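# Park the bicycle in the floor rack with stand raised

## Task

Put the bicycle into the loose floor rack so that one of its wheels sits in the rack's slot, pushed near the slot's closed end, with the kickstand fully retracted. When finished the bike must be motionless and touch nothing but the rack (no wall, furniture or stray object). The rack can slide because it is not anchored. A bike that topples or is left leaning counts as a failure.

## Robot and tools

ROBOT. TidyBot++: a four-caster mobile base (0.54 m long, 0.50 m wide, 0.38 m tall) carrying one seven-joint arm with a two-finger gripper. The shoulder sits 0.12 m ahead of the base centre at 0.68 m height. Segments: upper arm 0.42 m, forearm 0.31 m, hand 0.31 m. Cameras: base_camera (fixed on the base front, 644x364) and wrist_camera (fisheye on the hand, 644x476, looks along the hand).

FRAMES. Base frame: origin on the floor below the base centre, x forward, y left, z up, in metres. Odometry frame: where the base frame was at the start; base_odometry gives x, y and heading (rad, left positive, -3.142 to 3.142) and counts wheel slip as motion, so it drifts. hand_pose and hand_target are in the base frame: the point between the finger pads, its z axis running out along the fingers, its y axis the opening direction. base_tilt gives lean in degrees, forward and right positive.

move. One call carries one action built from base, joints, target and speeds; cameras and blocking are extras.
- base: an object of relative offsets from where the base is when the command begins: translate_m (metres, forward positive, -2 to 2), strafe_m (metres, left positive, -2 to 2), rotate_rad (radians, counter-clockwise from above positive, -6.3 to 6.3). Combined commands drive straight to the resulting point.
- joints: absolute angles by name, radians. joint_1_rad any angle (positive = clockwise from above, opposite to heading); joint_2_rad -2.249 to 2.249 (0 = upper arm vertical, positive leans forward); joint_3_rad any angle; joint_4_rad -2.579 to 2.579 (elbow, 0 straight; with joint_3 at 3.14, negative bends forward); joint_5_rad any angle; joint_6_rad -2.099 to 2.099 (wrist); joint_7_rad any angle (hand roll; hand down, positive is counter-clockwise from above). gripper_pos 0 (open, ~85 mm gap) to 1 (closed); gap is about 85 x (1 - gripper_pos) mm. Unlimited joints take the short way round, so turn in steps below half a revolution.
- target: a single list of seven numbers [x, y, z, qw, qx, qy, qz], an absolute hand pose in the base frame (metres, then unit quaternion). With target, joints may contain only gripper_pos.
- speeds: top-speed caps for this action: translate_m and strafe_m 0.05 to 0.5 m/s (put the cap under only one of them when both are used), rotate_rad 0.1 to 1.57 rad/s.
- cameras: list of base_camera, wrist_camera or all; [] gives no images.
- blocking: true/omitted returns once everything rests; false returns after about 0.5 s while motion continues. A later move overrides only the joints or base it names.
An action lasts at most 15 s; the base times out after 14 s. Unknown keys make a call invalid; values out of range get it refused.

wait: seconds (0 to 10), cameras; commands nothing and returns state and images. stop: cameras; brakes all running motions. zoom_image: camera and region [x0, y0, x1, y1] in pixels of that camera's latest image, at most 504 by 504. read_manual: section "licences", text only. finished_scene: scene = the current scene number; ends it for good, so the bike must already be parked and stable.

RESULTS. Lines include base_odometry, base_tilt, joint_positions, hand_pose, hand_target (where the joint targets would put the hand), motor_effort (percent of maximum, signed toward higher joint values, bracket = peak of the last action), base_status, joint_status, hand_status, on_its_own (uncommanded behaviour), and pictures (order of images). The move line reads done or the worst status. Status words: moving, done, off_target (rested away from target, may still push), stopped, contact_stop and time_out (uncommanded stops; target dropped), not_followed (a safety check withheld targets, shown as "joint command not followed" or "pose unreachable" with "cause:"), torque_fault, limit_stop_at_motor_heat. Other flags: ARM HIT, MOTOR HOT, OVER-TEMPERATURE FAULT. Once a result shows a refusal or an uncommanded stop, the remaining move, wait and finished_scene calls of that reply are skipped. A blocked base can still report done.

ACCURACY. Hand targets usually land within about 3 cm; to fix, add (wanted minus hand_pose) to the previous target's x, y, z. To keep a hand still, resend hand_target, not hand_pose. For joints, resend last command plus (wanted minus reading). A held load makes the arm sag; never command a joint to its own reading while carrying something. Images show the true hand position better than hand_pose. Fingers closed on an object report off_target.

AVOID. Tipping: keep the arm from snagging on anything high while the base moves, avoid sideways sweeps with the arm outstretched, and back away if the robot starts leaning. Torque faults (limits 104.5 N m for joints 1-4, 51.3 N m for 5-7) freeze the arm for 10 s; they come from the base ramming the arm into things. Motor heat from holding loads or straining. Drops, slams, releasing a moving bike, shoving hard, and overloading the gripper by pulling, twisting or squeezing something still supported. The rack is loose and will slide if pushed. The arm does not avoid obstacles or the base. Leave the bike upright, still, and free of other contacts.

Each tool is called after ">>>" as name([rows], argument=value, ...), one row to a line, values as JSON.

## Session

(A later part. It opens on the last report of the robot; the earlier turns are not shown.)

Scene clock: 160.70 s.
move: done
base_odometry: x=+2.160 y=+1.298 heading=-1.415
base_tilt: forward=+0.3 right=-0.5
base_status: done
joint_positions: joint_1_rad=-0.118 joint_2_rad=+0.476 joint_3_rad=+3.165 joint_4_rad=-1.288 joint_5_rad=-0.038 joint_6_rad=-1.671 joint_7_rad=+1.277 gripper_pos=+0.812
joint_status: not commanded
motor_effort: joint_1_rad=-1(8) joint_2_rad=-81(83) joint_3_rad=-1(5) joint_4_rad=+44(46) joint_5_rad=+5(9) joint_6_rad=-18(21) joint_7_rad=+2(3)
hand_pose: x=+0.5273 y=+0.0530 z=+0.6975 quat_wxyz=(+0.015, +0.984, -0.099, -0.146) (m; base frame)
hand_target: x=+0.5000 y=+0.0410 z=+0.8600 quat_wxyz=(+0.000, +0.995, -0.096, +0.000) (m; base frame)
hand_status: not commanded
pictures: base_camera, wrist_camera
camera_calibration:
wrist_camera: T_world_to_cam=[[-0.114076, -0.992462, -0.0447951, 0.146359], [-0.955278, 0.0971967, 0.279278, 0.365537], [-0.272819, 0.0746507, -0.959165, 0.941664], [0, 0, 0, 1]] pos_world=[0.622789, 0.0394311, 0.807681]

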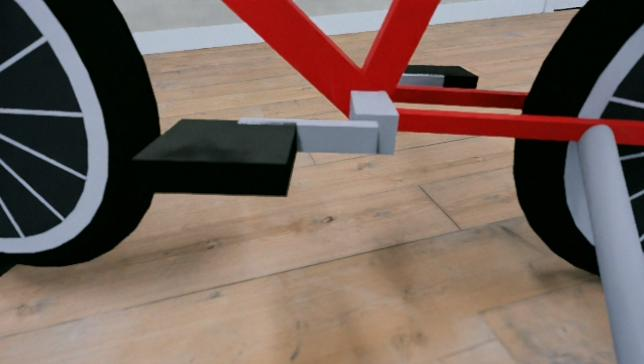

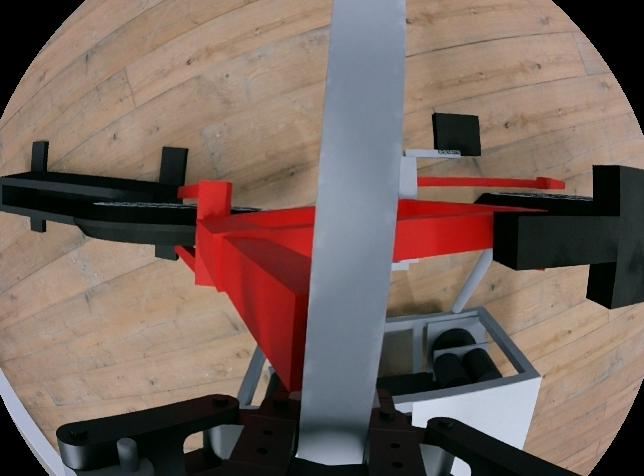

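>>> move(target=[0.45, 0.041, 0.85, 0.0, 0.9954, -0.0958, 0.0], cameras=["wrist_camera"])

>>> move(base={"strafe_m": 0.08, "translate_m": 0.02}, speeds={"strafe_m": 0.4})

>>> zoom_image(camera="wrist_camera", region=[0, 80, 260, 260])

Scene clock: 163.70 s.
move: off_target
base_odometry: x=+2.160 y=+1.298 heading=-1.415
base_tilt: forward=+0.2 right=-0.5
base_status: not commanded
joint_positions: joint_1_rad=-0.093 joint_2_rad=+0.329 joint_3_rad=+3.140 joint_4_rad=-1.443 joint_5_rad=-0.042 joint_6_rad=-1.649 joint_7_rad=+1.277 gripper_pos=+0.812
joint_status: not commanded
motor_effort: joint_1_rad=+0(3) joint_2_rad=-72(82) joint_3_rad=-1(2) joint_4_rad=+45(46) joint_5_rad=+9(12) joint_6_rad=-20(25) joint_7_rad=+2(3)
hand_pose: x=+0.4741 y=+0.0482 z=+0.7182 quat_wxyz=(+0.006, +0.985, -0.100, -0.141) (m; base frame)
hand_target: x=+0.4500 y=+0.0410 z=+0.8500 quat_wxyz=(+0.000, +0.995, -0.096, +0.000) (m; base frame)
hand_status: off_target (0.134 m and 16.2 deg from the pose sent, 0.171 m and 16.9 deg at the start)
pictures: wrist_camera
camera_calibration:
wrist_camera: T_world_to_cam=[[-0.117012, -0.991167, -0.0624168, 0.150486], [-0.958286, 0.0961819, 0.269142, 0.318208], [-0.260761, 0.0913061, -0.961076, 0.942205], [0, 0, 0, 1]] pos_world=[0.568234, 0.0325218, 0.82928]

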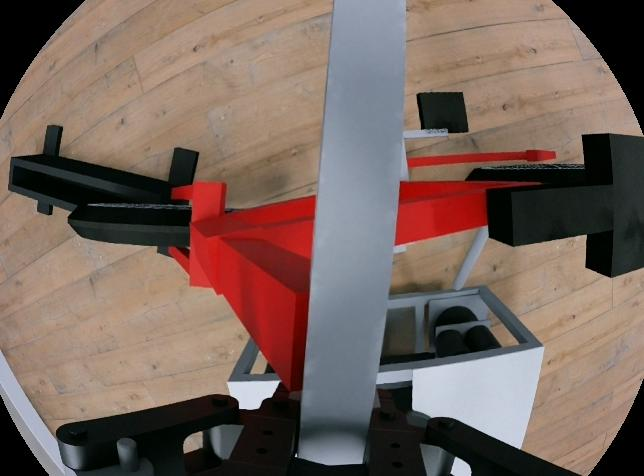

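Scene clock: 164.87 s.
move: done
base_odometry: x=+2.243 y=+1.291 heading=-1.415
base_tilt: forward=+0.2 right=-0.5
base_status: done
joint_positions: joint_1_rad=-0.095 joint_2_rad=+0.328 joint_3_rad=+3.132 joint_4_rad=-1.446 joint_5_rad=-0.041 joint_6_rad=-1.649 joint_7_rad=+1.277 gripper_pos=+0.812
joint_status: not commanded
motor_effort: joint_1_rad=+0(6) joint_2_rad=-71(73) joint_3_rad=-1(5) joint_4_rad=+45(47) joint_5_rad=+8(10) joint_6_rad=-18(20) joint_7_rad=+1(3)
hand_pose: x=+0.4726 y=+0.0508 z=+0.7180 quat_wxyz=(+0.006, +0.985, -0.095, -0.142) (m; base frame)
hand_target: x=+0.4500 y=+0.0410 z=+0.8500 quat_wxyz=(+0.000, +0.995, -0.096, +0.000) (m; base frame)
hand_status: not commanded
pictures: base_camera, wrist_camera
camera_calibration:
wrist_camera: T_world_to_cam=[[-0.108803, -0.992016, -0.0637595, 0.149948], [-0.958525, 0.0877003, 0.271181, 0.315645], [-0.263424, 0.0906204, -0.960414, 0.942191], [0, 0, 0, 1]] pos_world=[0.567064, 0.0356875, 0.828858]

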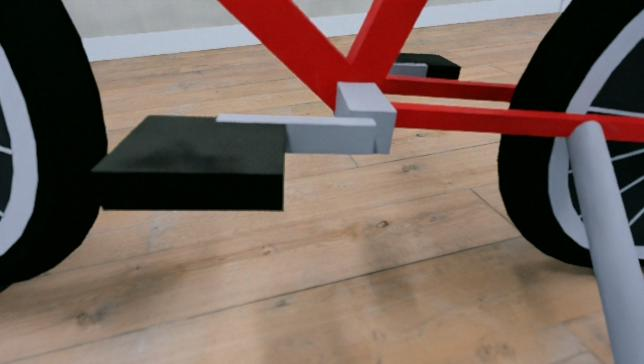

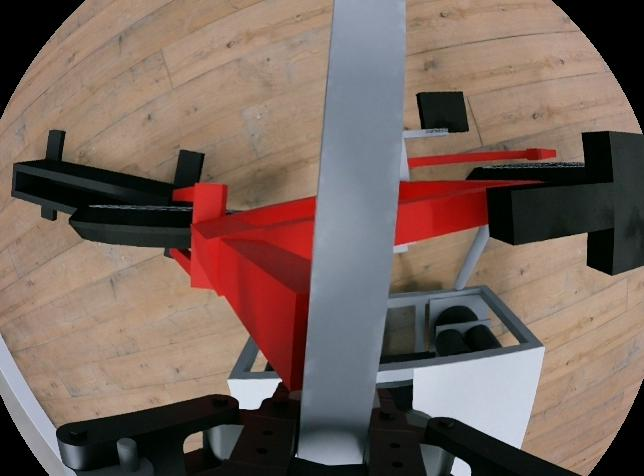

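Scaled by 1.938.

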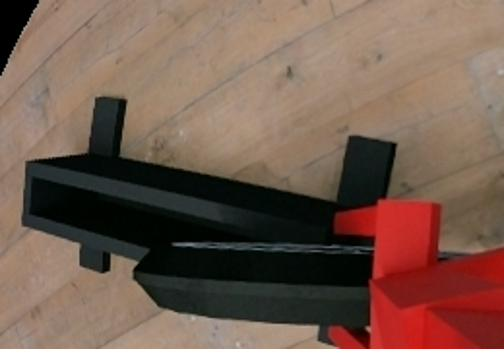

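>>> move(base={"translate_m": -0.03}, target=[0.453, 0.051, 0.82, 0.0, 0.9863, -0.165, 0.0])

>>> zoom_image(camera="wrist_camera", region=[0, 80, 260, 260])

Scene clock: 167.93 s.
move: off_target
base_odometry: x=+2.238 y=+1.321 heading=-1.414
base_tilt: forward=+0.2 right=-0.5
base_status: done
joint_positions: joint_1_rad=-0.102 joint_2_rad=+0.295 joint_3_rad=+3.132 joint_4_rad=-1.539 joint_5_rad=-0.016 joint_6_rad=-1.600 joint_7_rad=+1.153 gripper_pos=+0.821
joint_status: not commanded
motor_effort: joint_1_rad=-3(4) joint_2_rad=-65(74) joint_3_rad=-3(4) joint_4_rad=+45(45) joint_5_rad=+3(8) joint_6_rad=-15(21) joint_7_rad=+2(3)
hand_pose: x=+0.4524 y=+0.0434 z=+0.7045 quat_wxyz=(+0.029, +0.978, -0.152, -0.143) (m; base frame)
hand_target: x=+0.4530 y=+0.0510 z=+0.8200 quat_wxyz=(+0.000, +0.986, -0.165, +0.000) (m; base frame)
hand_status: off_target (0.116 m and 16.8 deg from the pose sent, 0.104 m and 18.1 deg at the start)
pictures: base_camera, wrist_camera
camera_calibration:
wrist_camera: T_world_to_cam=[[-0.213952, -0.976841, -0.00237276, 0.143231], [-0.940531, 0.205342, 0.270623, 0.287715], [-0.263868, 0.0601321, -0.962682, 0.927746], [0, 0, 0, 1]] pos_world=[0.546052, 0.0250465, 0.815602]

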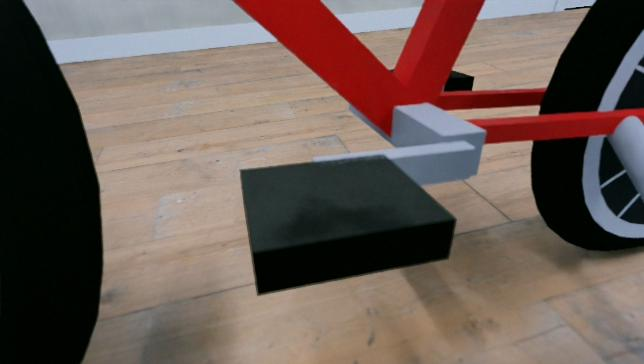

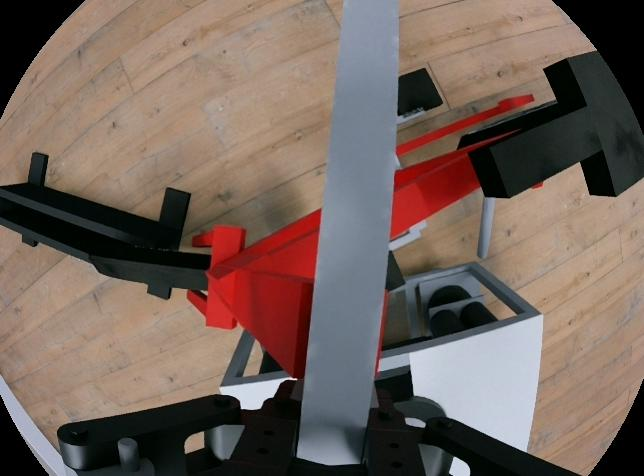

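Scaled by 1.938.

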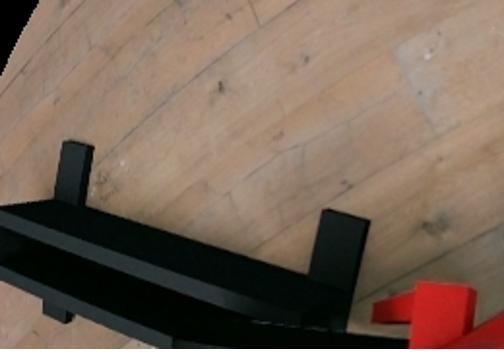

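>>> move(target=[0.46, 0.045, 0.68, 0.0, 0.9863, -0.165, 0.0])

>>> zoom_image(camera="wrist_camera", region=[0, 120, 260, 320])

Scene clock: 170.63 s.
move: off_target
base_odometry: x=+2.238 y=+1.321 heading=-1.414
base_tilt: forward=+0.2 right=-0.6
base_status: not commanded
joint_positions: joint_1_rad=-0.142 joint_2_rad=+0.162 joint_3_rad=+3.123 joint_4_rad=-1.820 joint_5_rad=-0.001 joint_6_rad=-1.336 joint_7_rad=+1.149 gripper_pos=+0.826
joint_status: not commanded
motor_effort: joint_1_rad=+4(7) joint_2_rad=-24(64) joint_3_rad=+3(5) joint_4_rad=+22(44) joint_5_rad=+1(10) joint_6_rad=+7(16) joint_7_rad=+1(4)
hand_pose: x=+0.4161 y=+0.0498 z=+0.6651 quat_wxyz=(+0.023, +0.988, -0.130, -0.085) (m; base frame)
hand_target: x=+0.4600 y=+0.0450 z=+0.6800 quat_wxyz=(+0.000, +0.986, -0.165, +0.000) (m; base frame)
hand_status: off_target (0.047 m and 10.9 deg from the pose sent, 0.026 m and 16.8 deg at the start)
pictures: base_camera, wrist_camera
camera_calibration:
wrist_camera: T_world_to_cam=[[-0.164652, -0.986047, -0.024515, 0.136284], [-0.974538, 0.158795, 0.158303, 0.354097], [-0.152201, 0.0499557, -0.987086, 0.850078], [0, 0, 0, 1]] pos_world=[0.496904, 0.035687, 0.786387]

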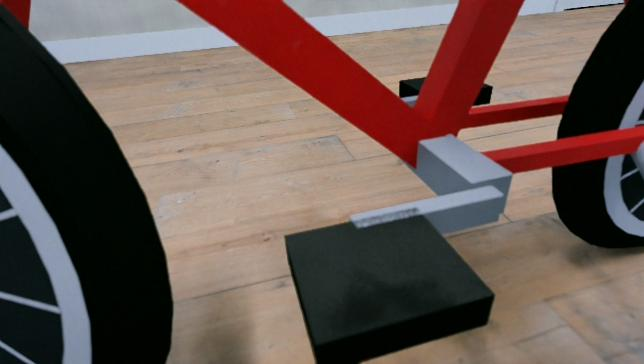

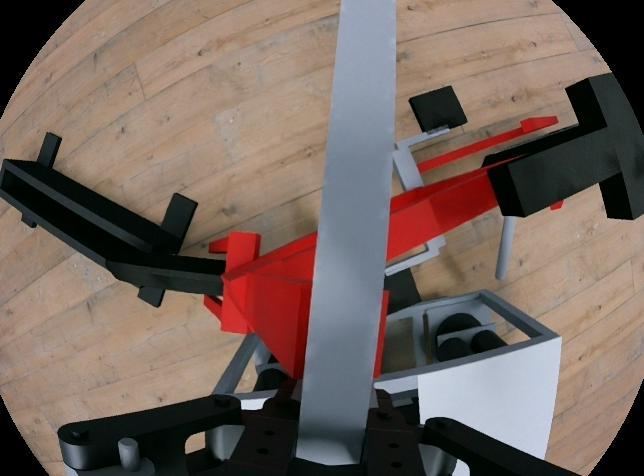

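Scaled by 1.938.

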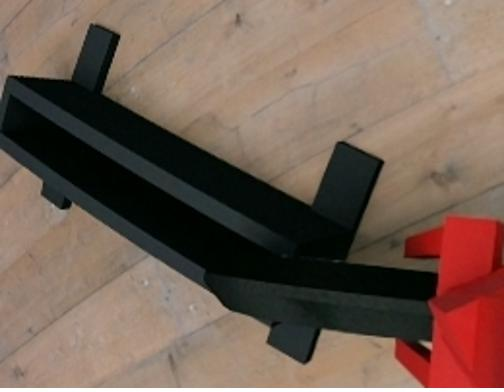

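>>> move(base={"translate_m": -0.06}, speeds={"translate_m": 0.1}, target=[0.46, 0.045, 0.65, 0.0, 0.9863, -0.165, 0.0])

Scene clock: 179.03 s.
move: off_target
base_odometry: x=+2.229 y=+1.380 heading=-1.415
base_tilt: forward=+0.2 right=-0.5
base_status: done
joint_positions: joint_1_rad=-0.137 joint_2_rad=+0.131 joint_3_rad=+3.126 joint_4_rad=-1.854 joint_5_rad=-0.001 joint_6_rad=-1.224 joint_7_rad=+1.149 gripper_pos=+0.826
joint_status: not commanded
motor_effort: joint_1_rad=+0(5) joint_2_rad=-16(24) joint_3_rad=+0(3) joint_4_rad=+16(22) joint_5_rad=+0(3) joint_6_rad=+7(9) joint_7_rad=+2(2)
hand_pose: x=+0.4367 y=+0.0503 z=+0.6620 quat_wxyz=(+0.008, +0.990, -0.134, -0.032) (m; base frame)
hand_target: x=+0.4600 y=+0.0450 z=+0.6500 quat_wxyz=(+0.000, +0.986, -0.165, +0.000) (m; base frame)
hand_status: off_target (0.027 m and 5.2 deg from the pose sent, 0.047 m and 10.9 deg at the start)
pictures: base_camera, wrist_camera
camera_calibration:
wrist_camera: T_world_to_cam=[[-0.168816, -0.98393, -0.0581679, 0.164076], [-0.984654, 0.165702, 0.0547665, 0.447194], [-0.0442478, 0.0665207, -0.996803, 0.808605], [0, 0, 0, 1]] pos_world=[0.503809, 0.0335495, 0.791073]

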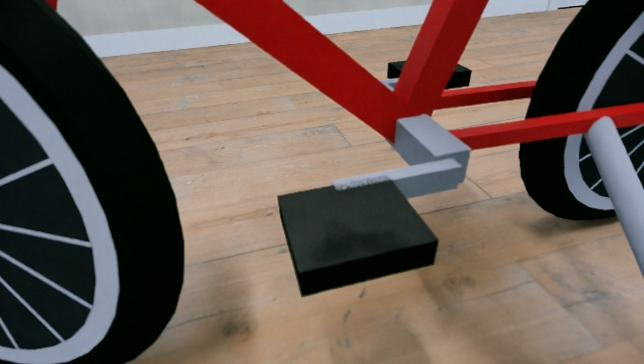

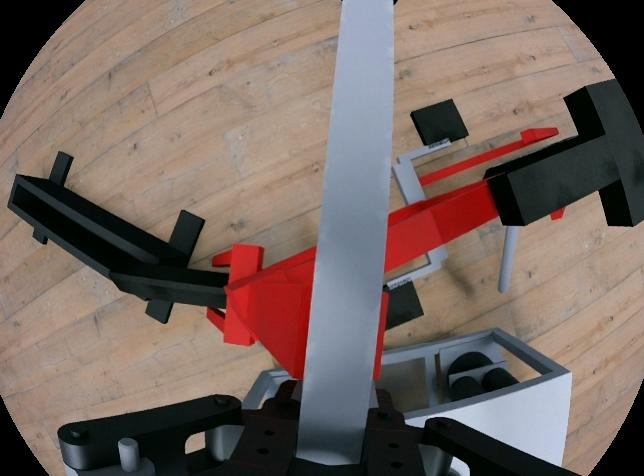

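>>> move()

Scene clock: 182.67 s.
base_odometry: x=+2.229 y=+1.380 heading=-1.415
base_tilt: forward=+0.2 right=-0.5
base_status: done
joint_positions: joint_1_rad=-0.137 joint_2_rad=+0.131 joint_3_rad=+3.126 joint_4_rad=-1.854 joint_5_rad=-0.001 joint_6_rad=-1.224 joint_7_rad=+1.149 gripper_pos=+0.826
joint_status: not commanded
motor_effort: joint_1_rad=+1(5) joint_2_rad=-15(24) joint_3_rad=+0(3) joint_4_rad=+16(22) joint_5_rad=+0(3) joint_6_rad=+6(9) joint_7_rad=+2(2)
hand_pose: x=+0.4367 y=+0.0503 z=+0.6620 quat_wxyz=(+0.008, +0.990, -0.134, -0.032) (m; base frame)
hand_target: x=+0.4600 y=+0.0450 z=+0.6500 quat_wxyz=(+0.000, +0.986, -0.165, +0.000) (m; base frame)
hand_status: off_target (0.027 m and 5.2 deg from the pose sent, 0.047 m and 10.9 deg at the start)
pictures: base_camera, wrist_camera
camera_calibration:
wrist_camera: T_world_to_cam=[[-0.168816, -0.98393, -0.0581679, 0.164076], [-0.984654, 0.165702, 0.0547665, 0.447194], [-0.0442478, 0.0665207, -0.996803, 0.808605], [0, 0, 0, 1]] pos_world=[0.503809, 0.0335495, 0.791073]

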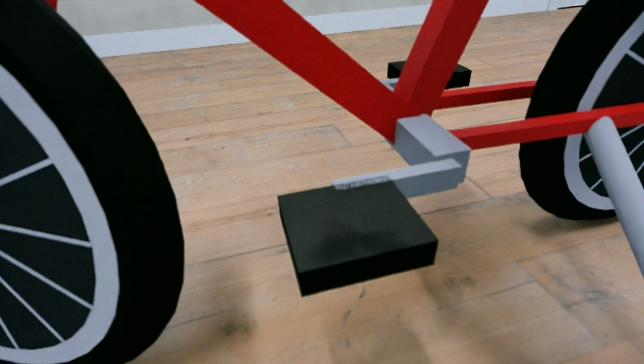

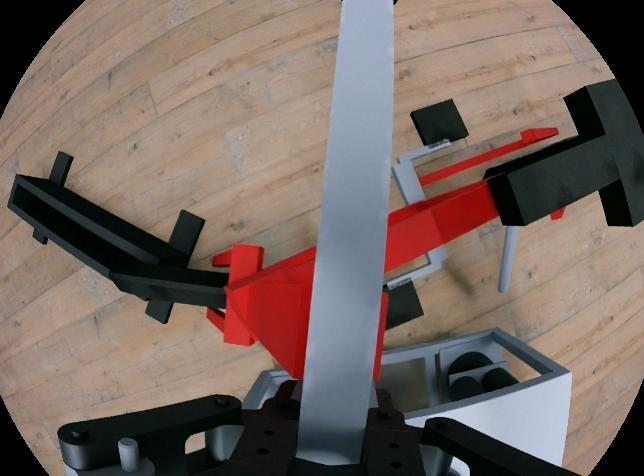

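>>> move(base={"translate_m": -0.03}, speeds={"translate_m": 0.06})

>>> move(target=[0.45, 0.048, 0.645, 0, 0.9863, -0.165, 0])

Scene clock: 184.07 s.
move: done
base_odometry: x=+2.224 y=+1.410 heading=-1.415
base_tilt: forward=+0.2 right=-0.5
base_status: done
joint_positions: joint_1_rad=-0.132 joint_2_rad=+0.131 joint_3_rad=+3.130 joint_4_rad=-1.860 joint_5_rad=-0.001 joint_6_rad=-1.199 joint_7_rad=+1.149 gripper_pos=+0.826
joint_status: not commanded
motor_effort: joint_1_rad=-1(2) joint_2_rad=-16(20) joint_3_rad=-1(2) joint_4_rad=+17(19) joint_5_rad=+0(2) joint_6_rad=+5(6) joint_7_rad=+2(2)
hand_pose: x=+0.4421 y=+0.0484 z=+0.6597 quat_wxyz=(+0.006, +0.990, -0.138, -0.024) (m; base frame)
hand_target: x=+0.4600 y=+0.0450 z=+0.6500 quat_wxyz=(+0.000, +0.986, -0.165, +0.000) (m; base frame)
hand_status: not commanded
pictures: base_camera, wrist_camera
camera_calibration:
wrist_camera: T_world_to_cam=[[-0.175906, -0.982369, -0.0633118, 0.169424], [-0.984061, 0.173776, 0.0377547, 0.463523], [-0.026087, 0.068944, -0.997279, 0.798812], [0, 0, 0, 1]] pos_world=[0.506776, 0.030815, 0.789865]

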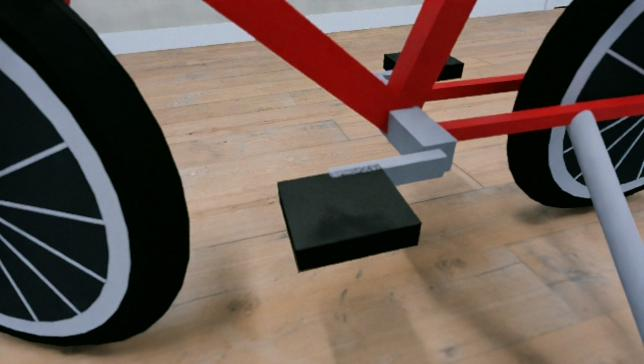

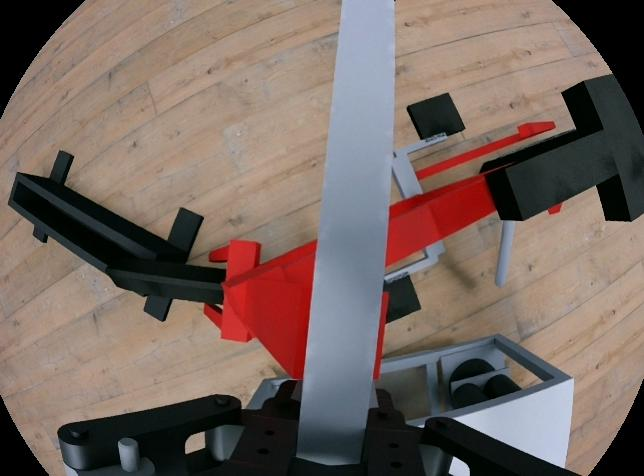

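Scene clock: 184.73 s.
move: off_target
base_odometry: x=+2.224 y=+1.410 heading=-1.415
base_tilt: forward=+0.1 right=-0.5
base_status: not commanded
joint_positions: joint_1_rad=-0.132 joint_2_rad=+0.114 joint_3_rad=+3.130 joint_4_rad=-1.884 joint_5_rad=-0.001 joint_6_rad=-1.185 joint_7_rad=+1.149 gripper_pos=+0.826
joint_status: not commanded
motor_effort: joint_1_rad=-1(2) joint_2_rad=-14(17) joint_3_rad=-1(2) joint_4_rad=+15(18) joint_5_rad=+1(2) joint_6_rad=+4(5) joint_7_rad=+2(2)
hand_pose: x=+0.4363 y=+0.0475 z=+0.6587 quat_wxyz=(+0.005, +0.990, -0.139, -0.020) (m; base frame)
hand_target: x=+0.4500 y=+0.0480 z=+0.6450 quat_wxyz=(+0.000, +0.986, -0.165, +0.000) (m; base frame)
hand_status: off_target (0.019 m and 3.9 deg from the pose sent, 0.017 m and 4.2 deg at the start)
pictures: base_camera, wrist_camera
camera_calibration:
wrist_camera: T_world_to_cam=[[-0.175584, -0.98228, -0.0655424, 0.16884], [-0.984292, 0.173919, 0.0303409, 0.462955], [-0.0184041, 0.0698403, -0.997388, 0.794431], [0, 0, 0, 1]] pos_world=[0.499949, 0.029848, 0.789376]

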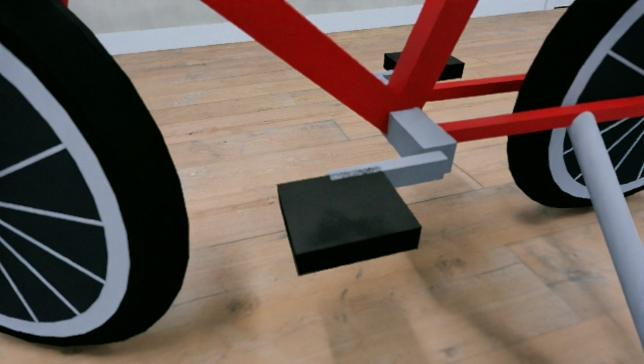

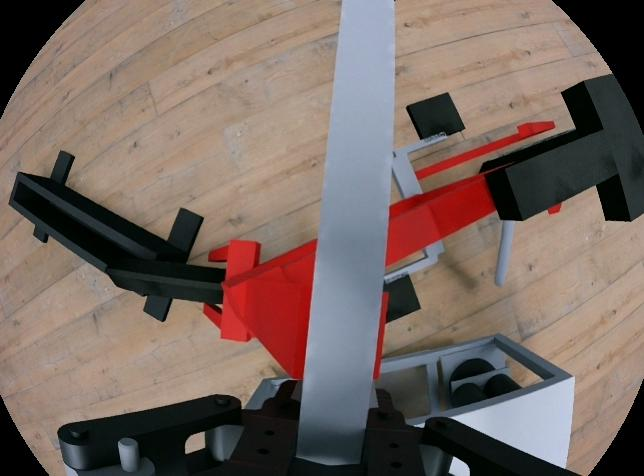

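>>> move(base={"translate_m": -0.03}, speeds={"translate_m": 0.06})

>>> zoom_image(camera="wrist_camera", region=[380, 180, 644, 340])

Scene clock: 186.40 s.
move: done
base_odometry: x=+2.220 y=+1.440 heading=-1.415
base_tilt: forward=+0.2 right=-0.5
base_status: done
joint_positions: joint_1_rad=-0.131 joint_2_rad=+0.116 joint_3_rad=+3.130 joint_4_rad=-1.896 joint_5_rad=-0.001 joint_6_rad=-1.164 joint_7_rad=+1.149 gripper_pos=+0.826
joint_status: not commanded
motor_effort: joint_1_rad=-1(3) joint_2_rad=-15(18) joint_3_rad=-2(3) joint_4_rad=+16(19) joint_5_rad=+3(3) joint_6_rad=+2(4) joint_7_rad=+3(3)
hand_pose: x=+0.4378 y=+0.0474 z=+0.6545 quat_wxyz=(+0.004, +0.990, -0.139, -0.016) (m; base frame)
hand_target: x=+0.4500 y=+0.0480 z=+0.6450 quat_wxyz=(+0.000, +0.986, -0.165, +0.000) (m; base frame)
hand_status: not commanded
pictures: base_camera, wrist_camera
camera_calibration:
wrist_camera: T_world_to_cam=[[-0.176237, -0.981993, -0.068048, 0.170597], [-0.984292, 0.175071, 0.022787, 0.469518], [-0.0104634, 0.070995, -0.997422, 0.786797], [0, 0, 0, 1]] pos_world=[0.500441, 0.0294671, 0.785678]

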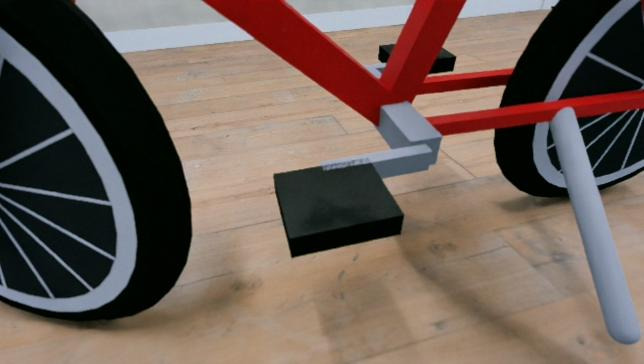

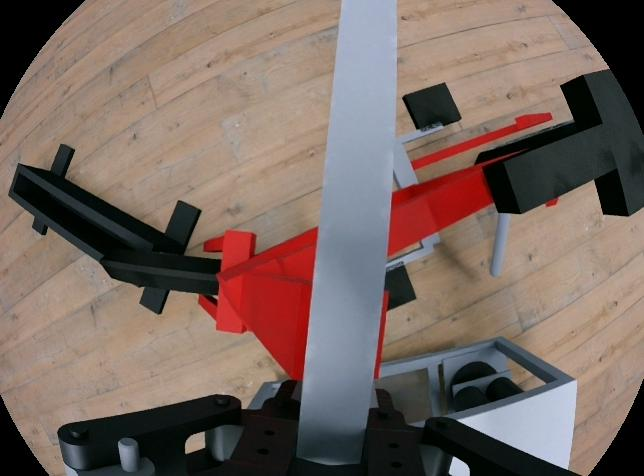

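Scaled by 1.909.

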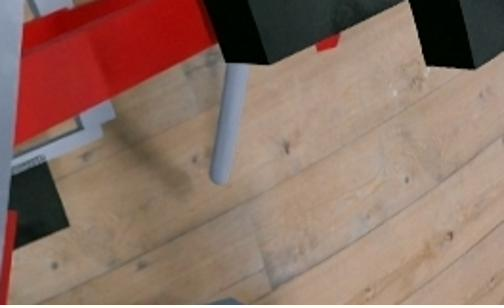

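>>> move(base={"translate_m": -0.03}, speeds={"translate_m": 0.06}, cameras=[])

>>> move(base={"translate_m": -0.02}, speeds={"translate_m": 0.06})

Scene clock: 187.90 s.
move: done
base_odometry: x=+2.215 y=+1.470 heading=-1.415
base_tilt: forward=+0.2 right=-0.5
base_status: done
joint_positions: joint_1_rad=-0.128 joint_2_rad=+0.123 joint_3_rad=+3.131 joint_4_rad=-1.901 joint_5_rad=-0.001 joint_6_rad=-1.130 joint_7_rad=+1.149 gripper_pos=+0.826
joint_status: not commanded
motor_effort: joint_1_rad=-3(4) joint_2_rad=-16(21) joint_3_rad=-3(3) joint_4_rad=+15(19) joint_5_rad=+4(5) joint_6_rad=-2(4) joint_7_rad=+3(4)
hand_pose: x=+0.4462 y=+0.0472 z=+0.6506 quat_wxyz=(+0.001, +0.990, -0.141, -0.006) (m; base frame)
hand_target: x=+0.4500 y=+0.0480 z=+0.6450 quat_wxyz=(+0.000, +0.986, -0.165, +0.000) (m; base frame)
hand_status: not commanded
pictures: none
No camera images: "cameras" was empty.

Scene clock: 188.70 s.
move: done
base_odometry: x=+2.212 y=+1.490 heading=-1.415
base_tilt: forward=+0.2 right=-0.5
base_status: done
joint_positions: joint_1_rad=-0.125 joint_2_rad=+0.130 joint_3_rad=+3.131 joint_4_rad=-1.902 joint_5_rad=-0.001 joint_6_rad=-1.107 joint_7_rad=+1.149 gripper_pos=+0.826
joint_status: not commanded
motor_effort: joint_1_rad=-3(4) joint_2_rad=-19(21) joint_3_rad=-3(4) joint_4_rad=+16(19) joint_5_rad=+5(6) joint_6_rad=-5(7) joint_7_rad=+3(4)
hand_pose: x=+0.4523 y=+0.0471 z=+0.6477 quat_wxyz=(-0.002, +0.990, -0.143, +0.001) (m; base frame)
hand_target: x=+0.4500 y=+0.0480 z=+0.6450 quat_wxyz=(+0.000, +0.986, -0.165, +0.000) (m; base frame)
hand_status: not commanded
pictures: base_camera, wrist_camera
camera_calibration:
wrist_camera: T_world_to_cam=[[-0.181672, -0.980115, -0.0798113, 0.182392], [-0.983035, 0.183096, -0.0108411, 0.504822], [0.0252387, 0.0764878, -0.996751, 0.763357], [0, 0, 0, 1]] pos_world=[0.510127, 0.0279467, 0.780907]

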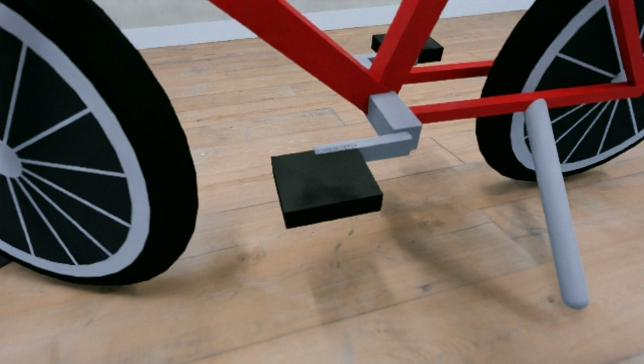

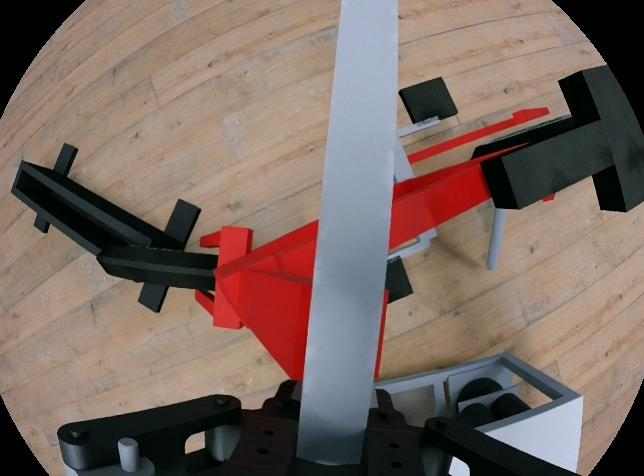

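>>> move(base={"translate_m": -0.02}, speeds={"translate_m": 0.06})

>>> zoom_image(camera="base_camera", region=[440, 100, 644, 364])

Scene clock: 189.93 s.
move: done
base_odometry: x=+2.209 y=+1.510 heading=-1.415
base_tilt: forward=+0.2 right=-0.5
base_status: done
joint_positions: joint_1_rad=-0.122 joint_2_rad=+0.139 joint_3_rad=+3.133 joint_4_rad=-1.904 joint_5_rad=-0.003 joint_6_rad=-1.090 joint_7_rad=+1.148 gripper_pos=+0.826
joint_status: not commanded
motor_effort: joint_1_rad=-4(4) joint_2_rad=-20(24) joint_3_rad=-3(4) joint_4_rad=+16(19) joint_5_rad=+7(7) joint_6_rad=-7(9) joint_7_rad=+3(4)
hand_pose: x=+0.4565 y=+0.0466 z=+0.6442 quat_wxyz=(-0.003, +0.989, -0.146, +0.003) (m; base frame)
hand_target: x=+0.4500 y=+0.0480 z=+0.6450 quat_wxyz=(+0.000, +0.986, -0.165, +0.000) (m; base frame)
hand_status: not commanded
pictures: base_camera, wrist_camera
camera_calibration:
wrist_camera: T_world_to_cam=[[-0.18656, -0.978948, -0.0828074, 0.1865], [-0.981939, 0.188501, -0.0162139, 0.511684], [0.0314819, 0.078287, -0.996434, 0.756618], [0, 0, 0, 1]] pos_world=[0.513416, 0.0268877, 0.77766]

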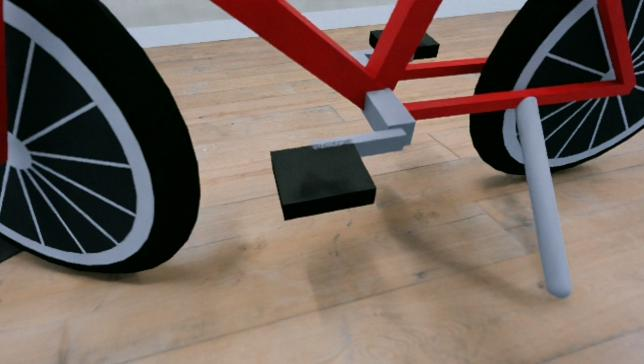

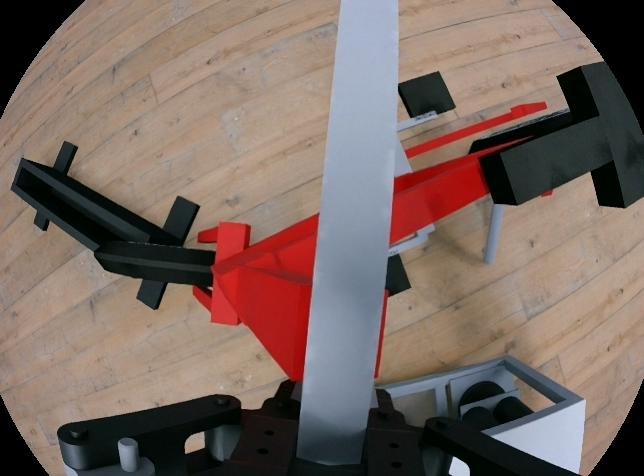

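Scaled by 1.909.

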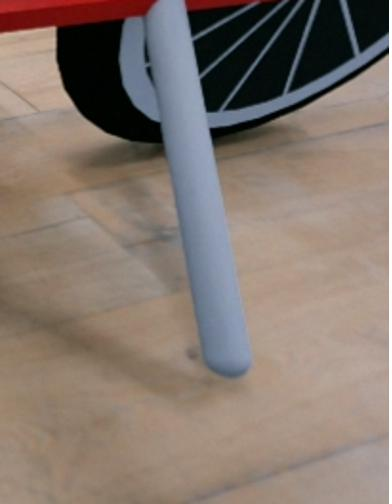

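>>> move(base={"translate_m": -0.02}, speeds={"translate_m": 0.06}, cameras=["base_camera"])

>>> zoom_image(camera="base_camera", region=[440, 100, 644, 364])

Scene clock: 191.13 s.
move: done
base_odometry: x=+2.206 y=+1.530 heading=-1.415
base_tilt: forward=+0.2 right=-0.5
base_status: done
joint_positions: joint_1_rad=-0.118 joint_2_rad=+0.149 joint_3_rad=+3.136 joint_4_rad=-1.905 joint_5_rad=-0.005 joint_6_rad=-1.069 joint_7_rad=+1.147 gripper_pos=+0.826
joint_status: not commanded
motor_effort: joint_1_rad=-4(5) joint_2_rad=-23(25) joint_3_rad=-4(5) joint_4_rad=+16(19) joint_5_rad=+7(8) joint_6_rad=-10(12) joint_7_rad=+4(5)
hand_pose: x=+0.4627 y=+0.0457 z=+0.6407 quat_wxyz=(-0.005, +0.989, -0.151, +0.008) (m; base frame)
hand_target: x=+0.4500 y=+0.0480 z=+0.6450 quat_wxyz=(+0.000, +0.986, -0.165, +0.000) (m; base frame)
hand_status: not commanded
pictures: base_camera

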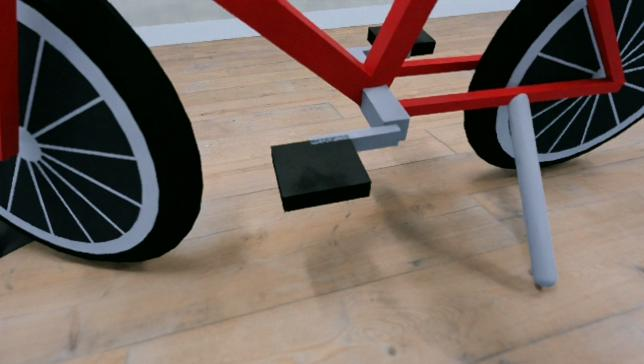

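Scaled by 1.909.

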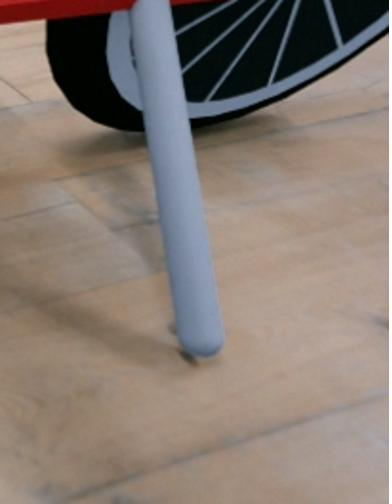

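>>> move(target=[0.466, 0.046, 0.635, 0, 0.9886, -0.151, 0], cameras=[])

>>> move(joints={"gripper_pos": 0.6})

Scene clock: 192.27 s.
move: done
base_odometry: x=+2.206 y=+1.530 heading=-1.415
base_tilt: forward=+0.2 right=-0.5
base_status: not commanded
joint_positions: joint_1_rad=-0.120 joint_2_rad=+0.153 joint_3_rad=+3.138 joint_4_rad=-1.900 joint_5_rad=-0.006 joint_6_rad=-1.070 joint_7_rad=+1.147 gripper_pos=+0.826
joint_status: not commanded
motor_effort: joint_1_rad=-2(4) joint_2_rad=-17(22) joint_3_rad=-1(4) joint_4_rad=+17(17) joint_5_rad=+7(8) joint_6_rad=-3(10) joint_7_rad=+1(4)
hand_pose: x=+0.4647 y=+0.0457 z=+0.6408 quat_wxyz=(-0.006, +0.988, -0.152, +0.009) (m; base frame)
hand_target: x=+0.4660 y=+0.0460 z=+0.6350 quat_wxyz=(+0.000, +0.989, -0.151, +0.000) (m; base frame)
hand_status: done (0.006 m and 1.2 deg from the pose sent, 0.007 m and 1.1 deg at the start)
pictures: none
No camera images: "cameras" was empty.

Scene clock: 193.13 s.
move: done
base_odometry: x=+2.206 y=+1.530 heading=-1.415
base_tilt: forward=+0.2 right=-0.5
base_status: not commanded
joint_positions: joint_1_rad=-0.132 joint_2_rad=+0.166 joint_3_rad=+3.140 joint_4_rad=-1.898 joint_5_rad=+0.002 joint_6_rad=-1.084 joint_7_rad=+1.147 gripper_pos=+0.600
joint_status: all done
motor_effort: joint_1_rad=+0(3) joint_2_rad=-19(21) joint_3_rad=+0(2) joint_4_rad=+17(25) joint_5_rad=+0(7) joint_6_rad=+0(10) joint_7_rad=+1(2)
hand_pose: x=+0.4604 y=+0.0466 z=+0.6369 quat_wxyz=(+0.001, +0.989, -0.145, -0.003) (m; base frame)
hand_target: x=+0.4660 y=+0.0460 z=+0.6350 quat_wxyz=(+0.000, +0.989, -0.151, +0.000) (m; base frame)
hand_status: not commanded
pictures: base_camera, wrist_camera
camera_calibration:
wrist_camera: T_world_to_cam=[[-0.185176, -0.979931, -0.0737919, 0.180306], [-0.982535, 0.186018, -0.00463759, 0.508496], [0.0182711, 0.0716444, -0.997263, 0.756131], [0, 0, 0, 1]] pos_world=[0.519189, 0.0279252, 0.769725]

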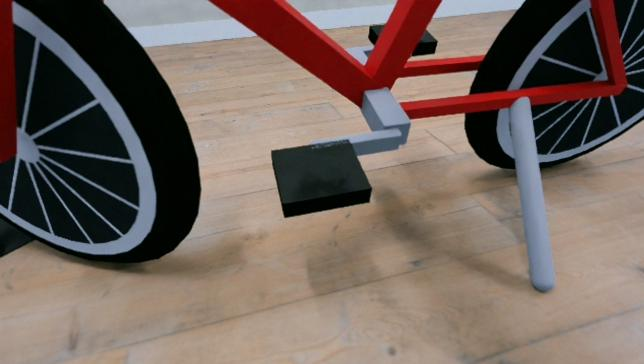

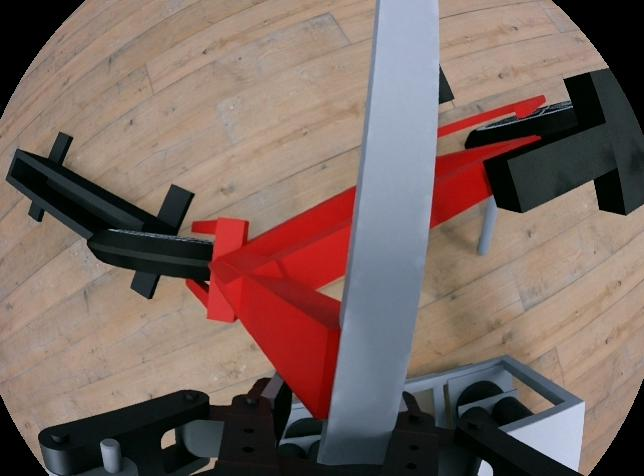

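>>> move(joints={"gripper_pos": 0.3}, cameras=[])

>>> move(target=[0.45, 0.046, 0.75, 0, 0.9886, -0.151, 0])

Scene clock: 194.20 s.
move: done
base_odometry: x=+2.206 y=+1.530 heading=-1.415
base_tilt: forward=+0.2 right=-0.5
base_status: not commanded
joint_positions: joint_1_rad=-0.132 joint_2_rad=+0.166 joint_3_rad=+3.140 joint_4_rad=-1.898 joint_5_rad=+0.002 joint_6_rad=-1.084 joint_7_rad=+1.147 gripper_pos=+0.300
joint_status: all done
motor_effort: joint_1_rad=+0(1) joint_2_rad=-20(20) joint_3_rad=+0(0) joint_4_rad=+15(17) joint_5_rad=+1(2) joint_6_rad=+0(1) joint_7_rad=+1(1)
hand_pose: x=+0.4604 y=+0.0466 z=+0.6369 quat_wxyz=(+0.001, +0.989, -0.145, -0.003) (m; base frame)
hand_target: x=+0.4660 y=+0.0460 z=+0.6350 quat_wxyz=(+0.000, +0.989, -0.151, +0.000) (m; base frame)
hand_status: not commanded
pictures: none
No camera images: "cameras" was empty.

Scene clock: 195.77 s.
move: off_target
base_odometry: x=+2.206 y=+1.530 heading=-1.415
base_tilt: forward=+0.2 right=-0.5
base_status: not commanded
joint_positions: joint_1_rad=-0.119 joint_2_rad=+0.059 joint_3_rad=+3.134 joint_4_rad=-1.659 joint_5_rad=+0.002 joint_6_rad=-1.382 joint_7_rad=+1.147 gripper_pos=+0.300
joint_status: not commanded
motor_effort: joint_1_rad=+0(1) joint_2_rad=-17(22) joint_3_rad=+0(1) joint_4_rad=+17(19) joint_5_rad=+1(2) joint_6_rad=+1(1) joint_7_rad=+1(1)
hand_pose: x=+0.4648 y=+0.0448 z=+0.7447 quat_wxyz=(-0.005, +0.989, -0.148, +0.020) (m; base frame)
hand_target: x=+0.4500 y=+0.0460 z=+0.7500 quat_wxyz=(+0.000, +0.989, -0.151, +0.000) (m; base frame)
hand_status: off_target (0.016 m and 2.4 deg from the pose sent, 0.114 m and 0.8 deg at the start)
pictures: base_camera, wrist_camera
camera_calibration:
wrist_camera: T_world_to_cam=[[-0.188175, -0.978134, -0.0885663, 0.199624], [-0.979966, 0.192985, -0.0492362, 0.545266], [0.0652516, 0.0775269, -0.994853, 0.83978], [0, 0, 0, 1]] pos_world=[0.517109, 0.0249256, 0.879985]

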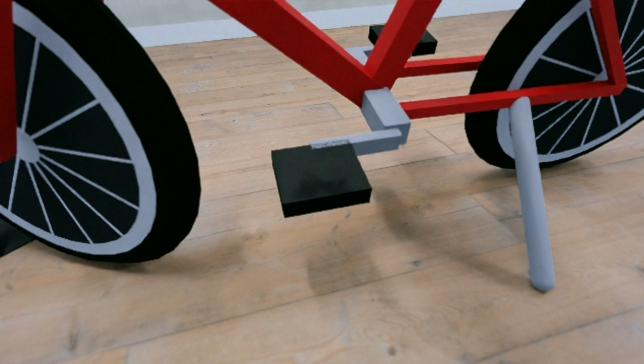

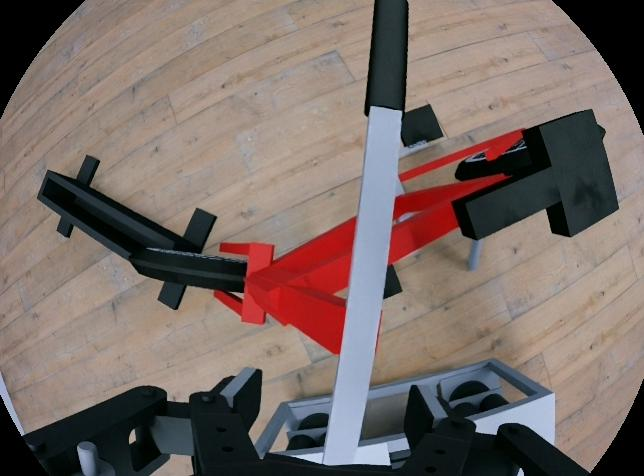

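>>> zoom_image(camera="wrist_camera", region=[20, 130, 290, 330])

Scaled by 1.867.

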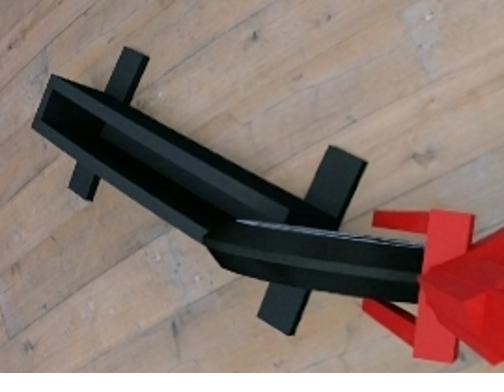

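>>> zoom_image(camera="wrist_camera", region=[200, 0, 520, 400])

Scaled by 1.260.

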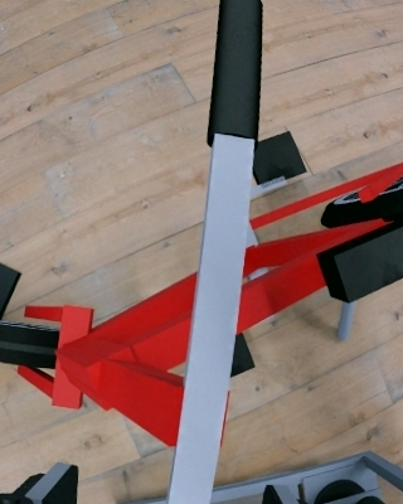

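>>> move(base={"translate_m": -0.2})

Scene clock: 207.20 s.
move: done
base_odometry: x=+2.175 y=+1.728 heading=-1.415
base_tilt: forward=+0.2 right=-0.5
base_status: done
joint_positions: joint_1_rad=-0.118 joint_2_rad=+0.052 joint_3_rad=+3.133 joint_4_rad=-1.658 joint_5_rad=+0.002 joint_6_rad=-1.390 joint_7_rad=+1.147 gripper_pos=+0.300
joint_status: not commanded
motor_effort: joint_1_rad=+0(1) joint_2_rad=-17(20) joint_3_rad=-1(1) joint_4_rad=+17(19) joint_5_rad=+0(2) joint_6_rad=+0(2) joint_7_rad=+1(1)
hand_pose: x=+0.4621 y=+0.0445 z=+0.7474 quat_wxyz=(-0.005, +0.989, -0.148, +0.020) (m; base frame)
hand_target: x=+0.4500 y=+0.0460 z=+0.7500 quat_wxyz=(+0.000, +0.989, -0.151, +0.000) (m; base frame)
hand_status: not commanded
pictures: base_camera, wrist_camera
camera_calibration:
wrist_camera: T_world_to_cam=[[-0.188073, -0.978147, -0.0886361, 0.199066], [-0.979966, 0.19291, -0.0495164, 0.543062], [0.0655331, 0.0775477, -0.994833, 0.84251], [0, 0, 0, 1]] pos_world=[0.514409, 0.0246197, 0.882691]

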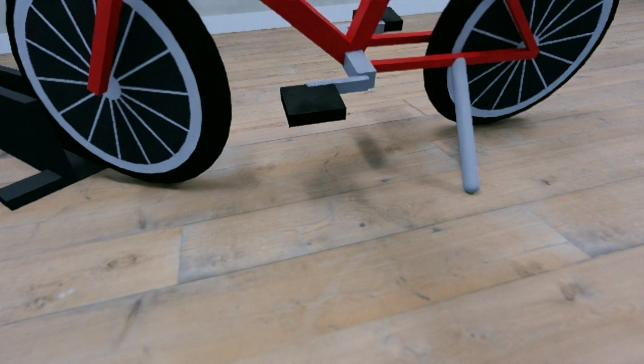

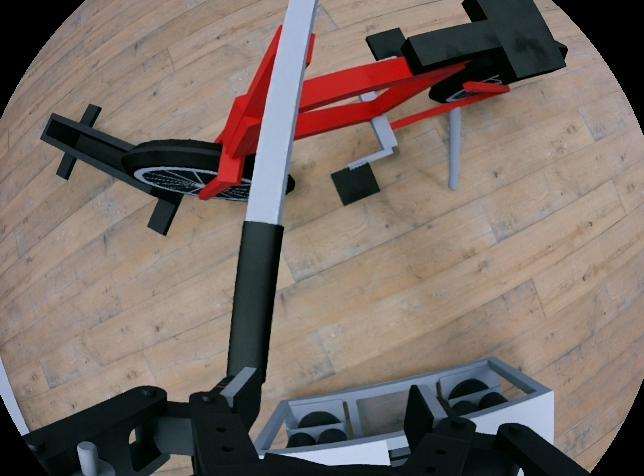

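>>> zoom_image(camera="wrist_camera", region=[30, 0, 350, 260])

Scaled by 1.575.

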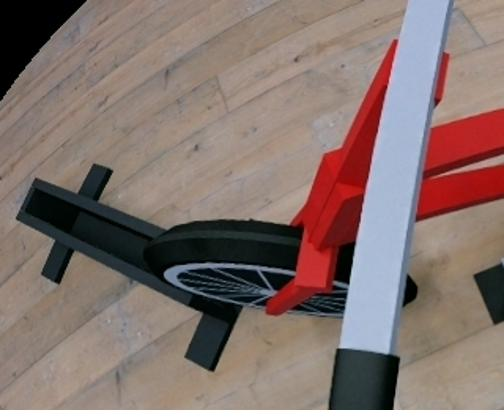

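>>> move(base={"strafe_m": 0.55}, target=[0.45, 0.0, 0.70, 0, 0.4617, -0.887, 0])

Scene clock: 212.57 s.
move: off_target
base_odometry: x=+2.719 y=+1.813 heading=-1.415
base_tilt: forward=+0.2 right=-0.5
base_status: done
joint_positions: joint_1_rad=-0.113 joint_2_rad=+0.056 joint_3_rad=+3.241 joint_4_rad=-1.770 joint_5_rad=+0.002 joint_6_rad=-1.336 joint_7_rad=-0.524 gripper_pos=+0.300
joint_status: not commanded
motor_effort: joint_1_rad=+0(2) joint_2_rad=-17(18) joint_3_rad=+0(2) joint_4_rad=+17(19) joint_5_rad=+1(2) joint_6_rad=-1(1) joint_7_rad=+1(1)
hand_pose: x=+0.4413 y=+0.0056 z=+0.7114 quat_wxyz=(+0.011, +0.506, -0.862, -0.002) (m; base frame)
hand_target: x=+0.4500 y=+0.0000 z=+0.7000 quat_wxyz=(+0.000, +0.462, -0.887, +0.000) (m; base frame)
hand_status: off_target (0.015 m and 5.9 deg from the pose sent, 0.066 m and 108.0 deg at the start)
pictures: base_camera, wrist_camera
camera_calibration:
wrist_camera: T_world_to_cam=[[-0.917525, 0.392959, -0.0610851, 0.448545], [0.39495, 0.918378, -0.0244146, -0.10031], [0.0465052, -0.0465266, -0.997834, 0.822375], [0, 0, 0, 1]] pos_world=[0.412924, -0.0458751, 0.845544]

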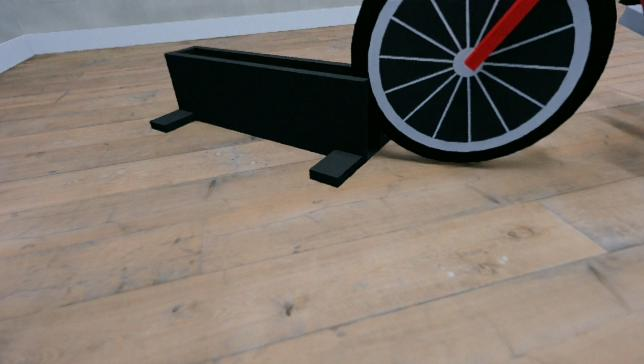

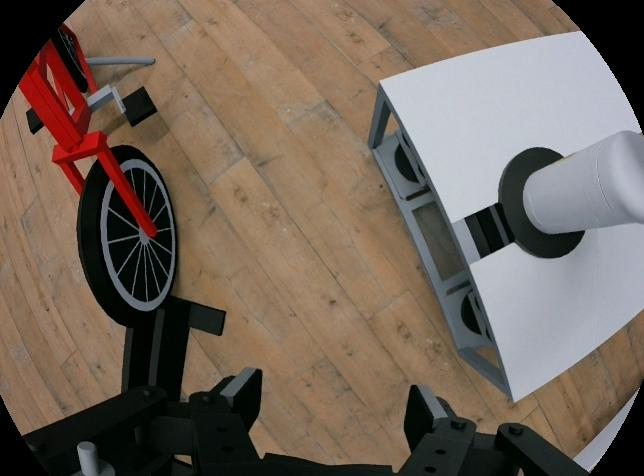

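>>> move(base={"strafe_m": 0.08, "translate_m": 0.35}, target=[0.648, 0.023, 0.30, 0, 0.446, -0.895, 0])

Scene clock: 216.20 s.
move: off_target
base_odometry: x=+2.852 y=+1.480 heading=-1.414
base_tilt: forward=+0.2 right=-0.5
base_status: done
joint_positions: joint_1_rad=-0.278 joint_2_rad=+1.105 joint_3_rad=+3.545 joint_4_rad=-1.567 joint_5_rad=-0.638 joint_6_rad=-0.698 joint_7_rad=-0.240 gripper_pos=+0.300
joint_status: not commanded
motor_effort: joint_1_rad=+1(2) joint_2_rad=-37(40) joint_3_rad=+5(5) joint_4_rad=+7(18) joint_5_rad=+1(1) joint_6_rad=-1(3) joint_7_rad=+1(1)
hand_pose: x=+0.6163 y=+0.0298 z=+0.2985 quat_wxyz=(+0.033, +0.421, -0.906, -0.031) (m; base frame)
hand_target: x=+0.6480 y=+0.0230 z=+0.3000 quat_wxyz=(+0.000, +0.446, -0.895, +0.000) (m; base frame)
hand_status: off_target (0.032 m and 6.0 deg from the pose sent, 0.461 m and 7.9 deg at the start)
pictures: base_camera, wrist_camera
camera_calibration:
wrist_camera: T_world_to_cam=[[-0.827509, 0.56138, 0.00904531, 0.492894], [0.560817, 0.827231, -0.0342542, -0.298274], [-0.0267122, -0.0232729, -0.999372, 0.448222], [0, 0, 0, 1]] pos_world=[0.587125, -0.0195279, 0.433265]

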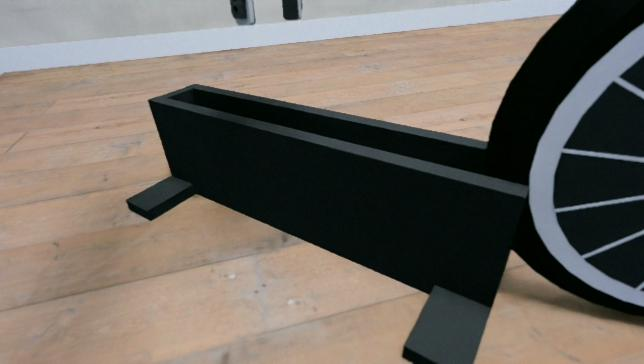

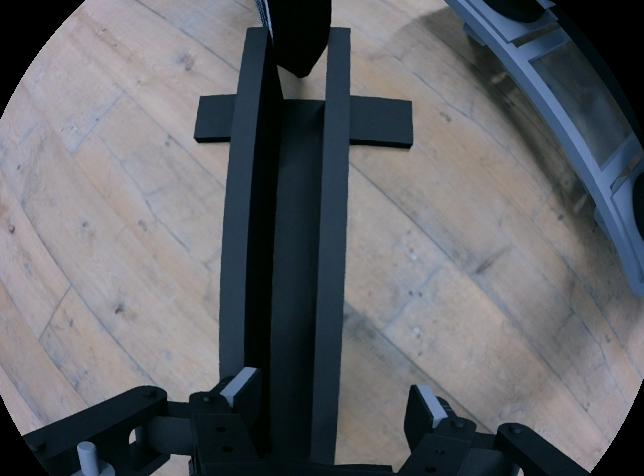

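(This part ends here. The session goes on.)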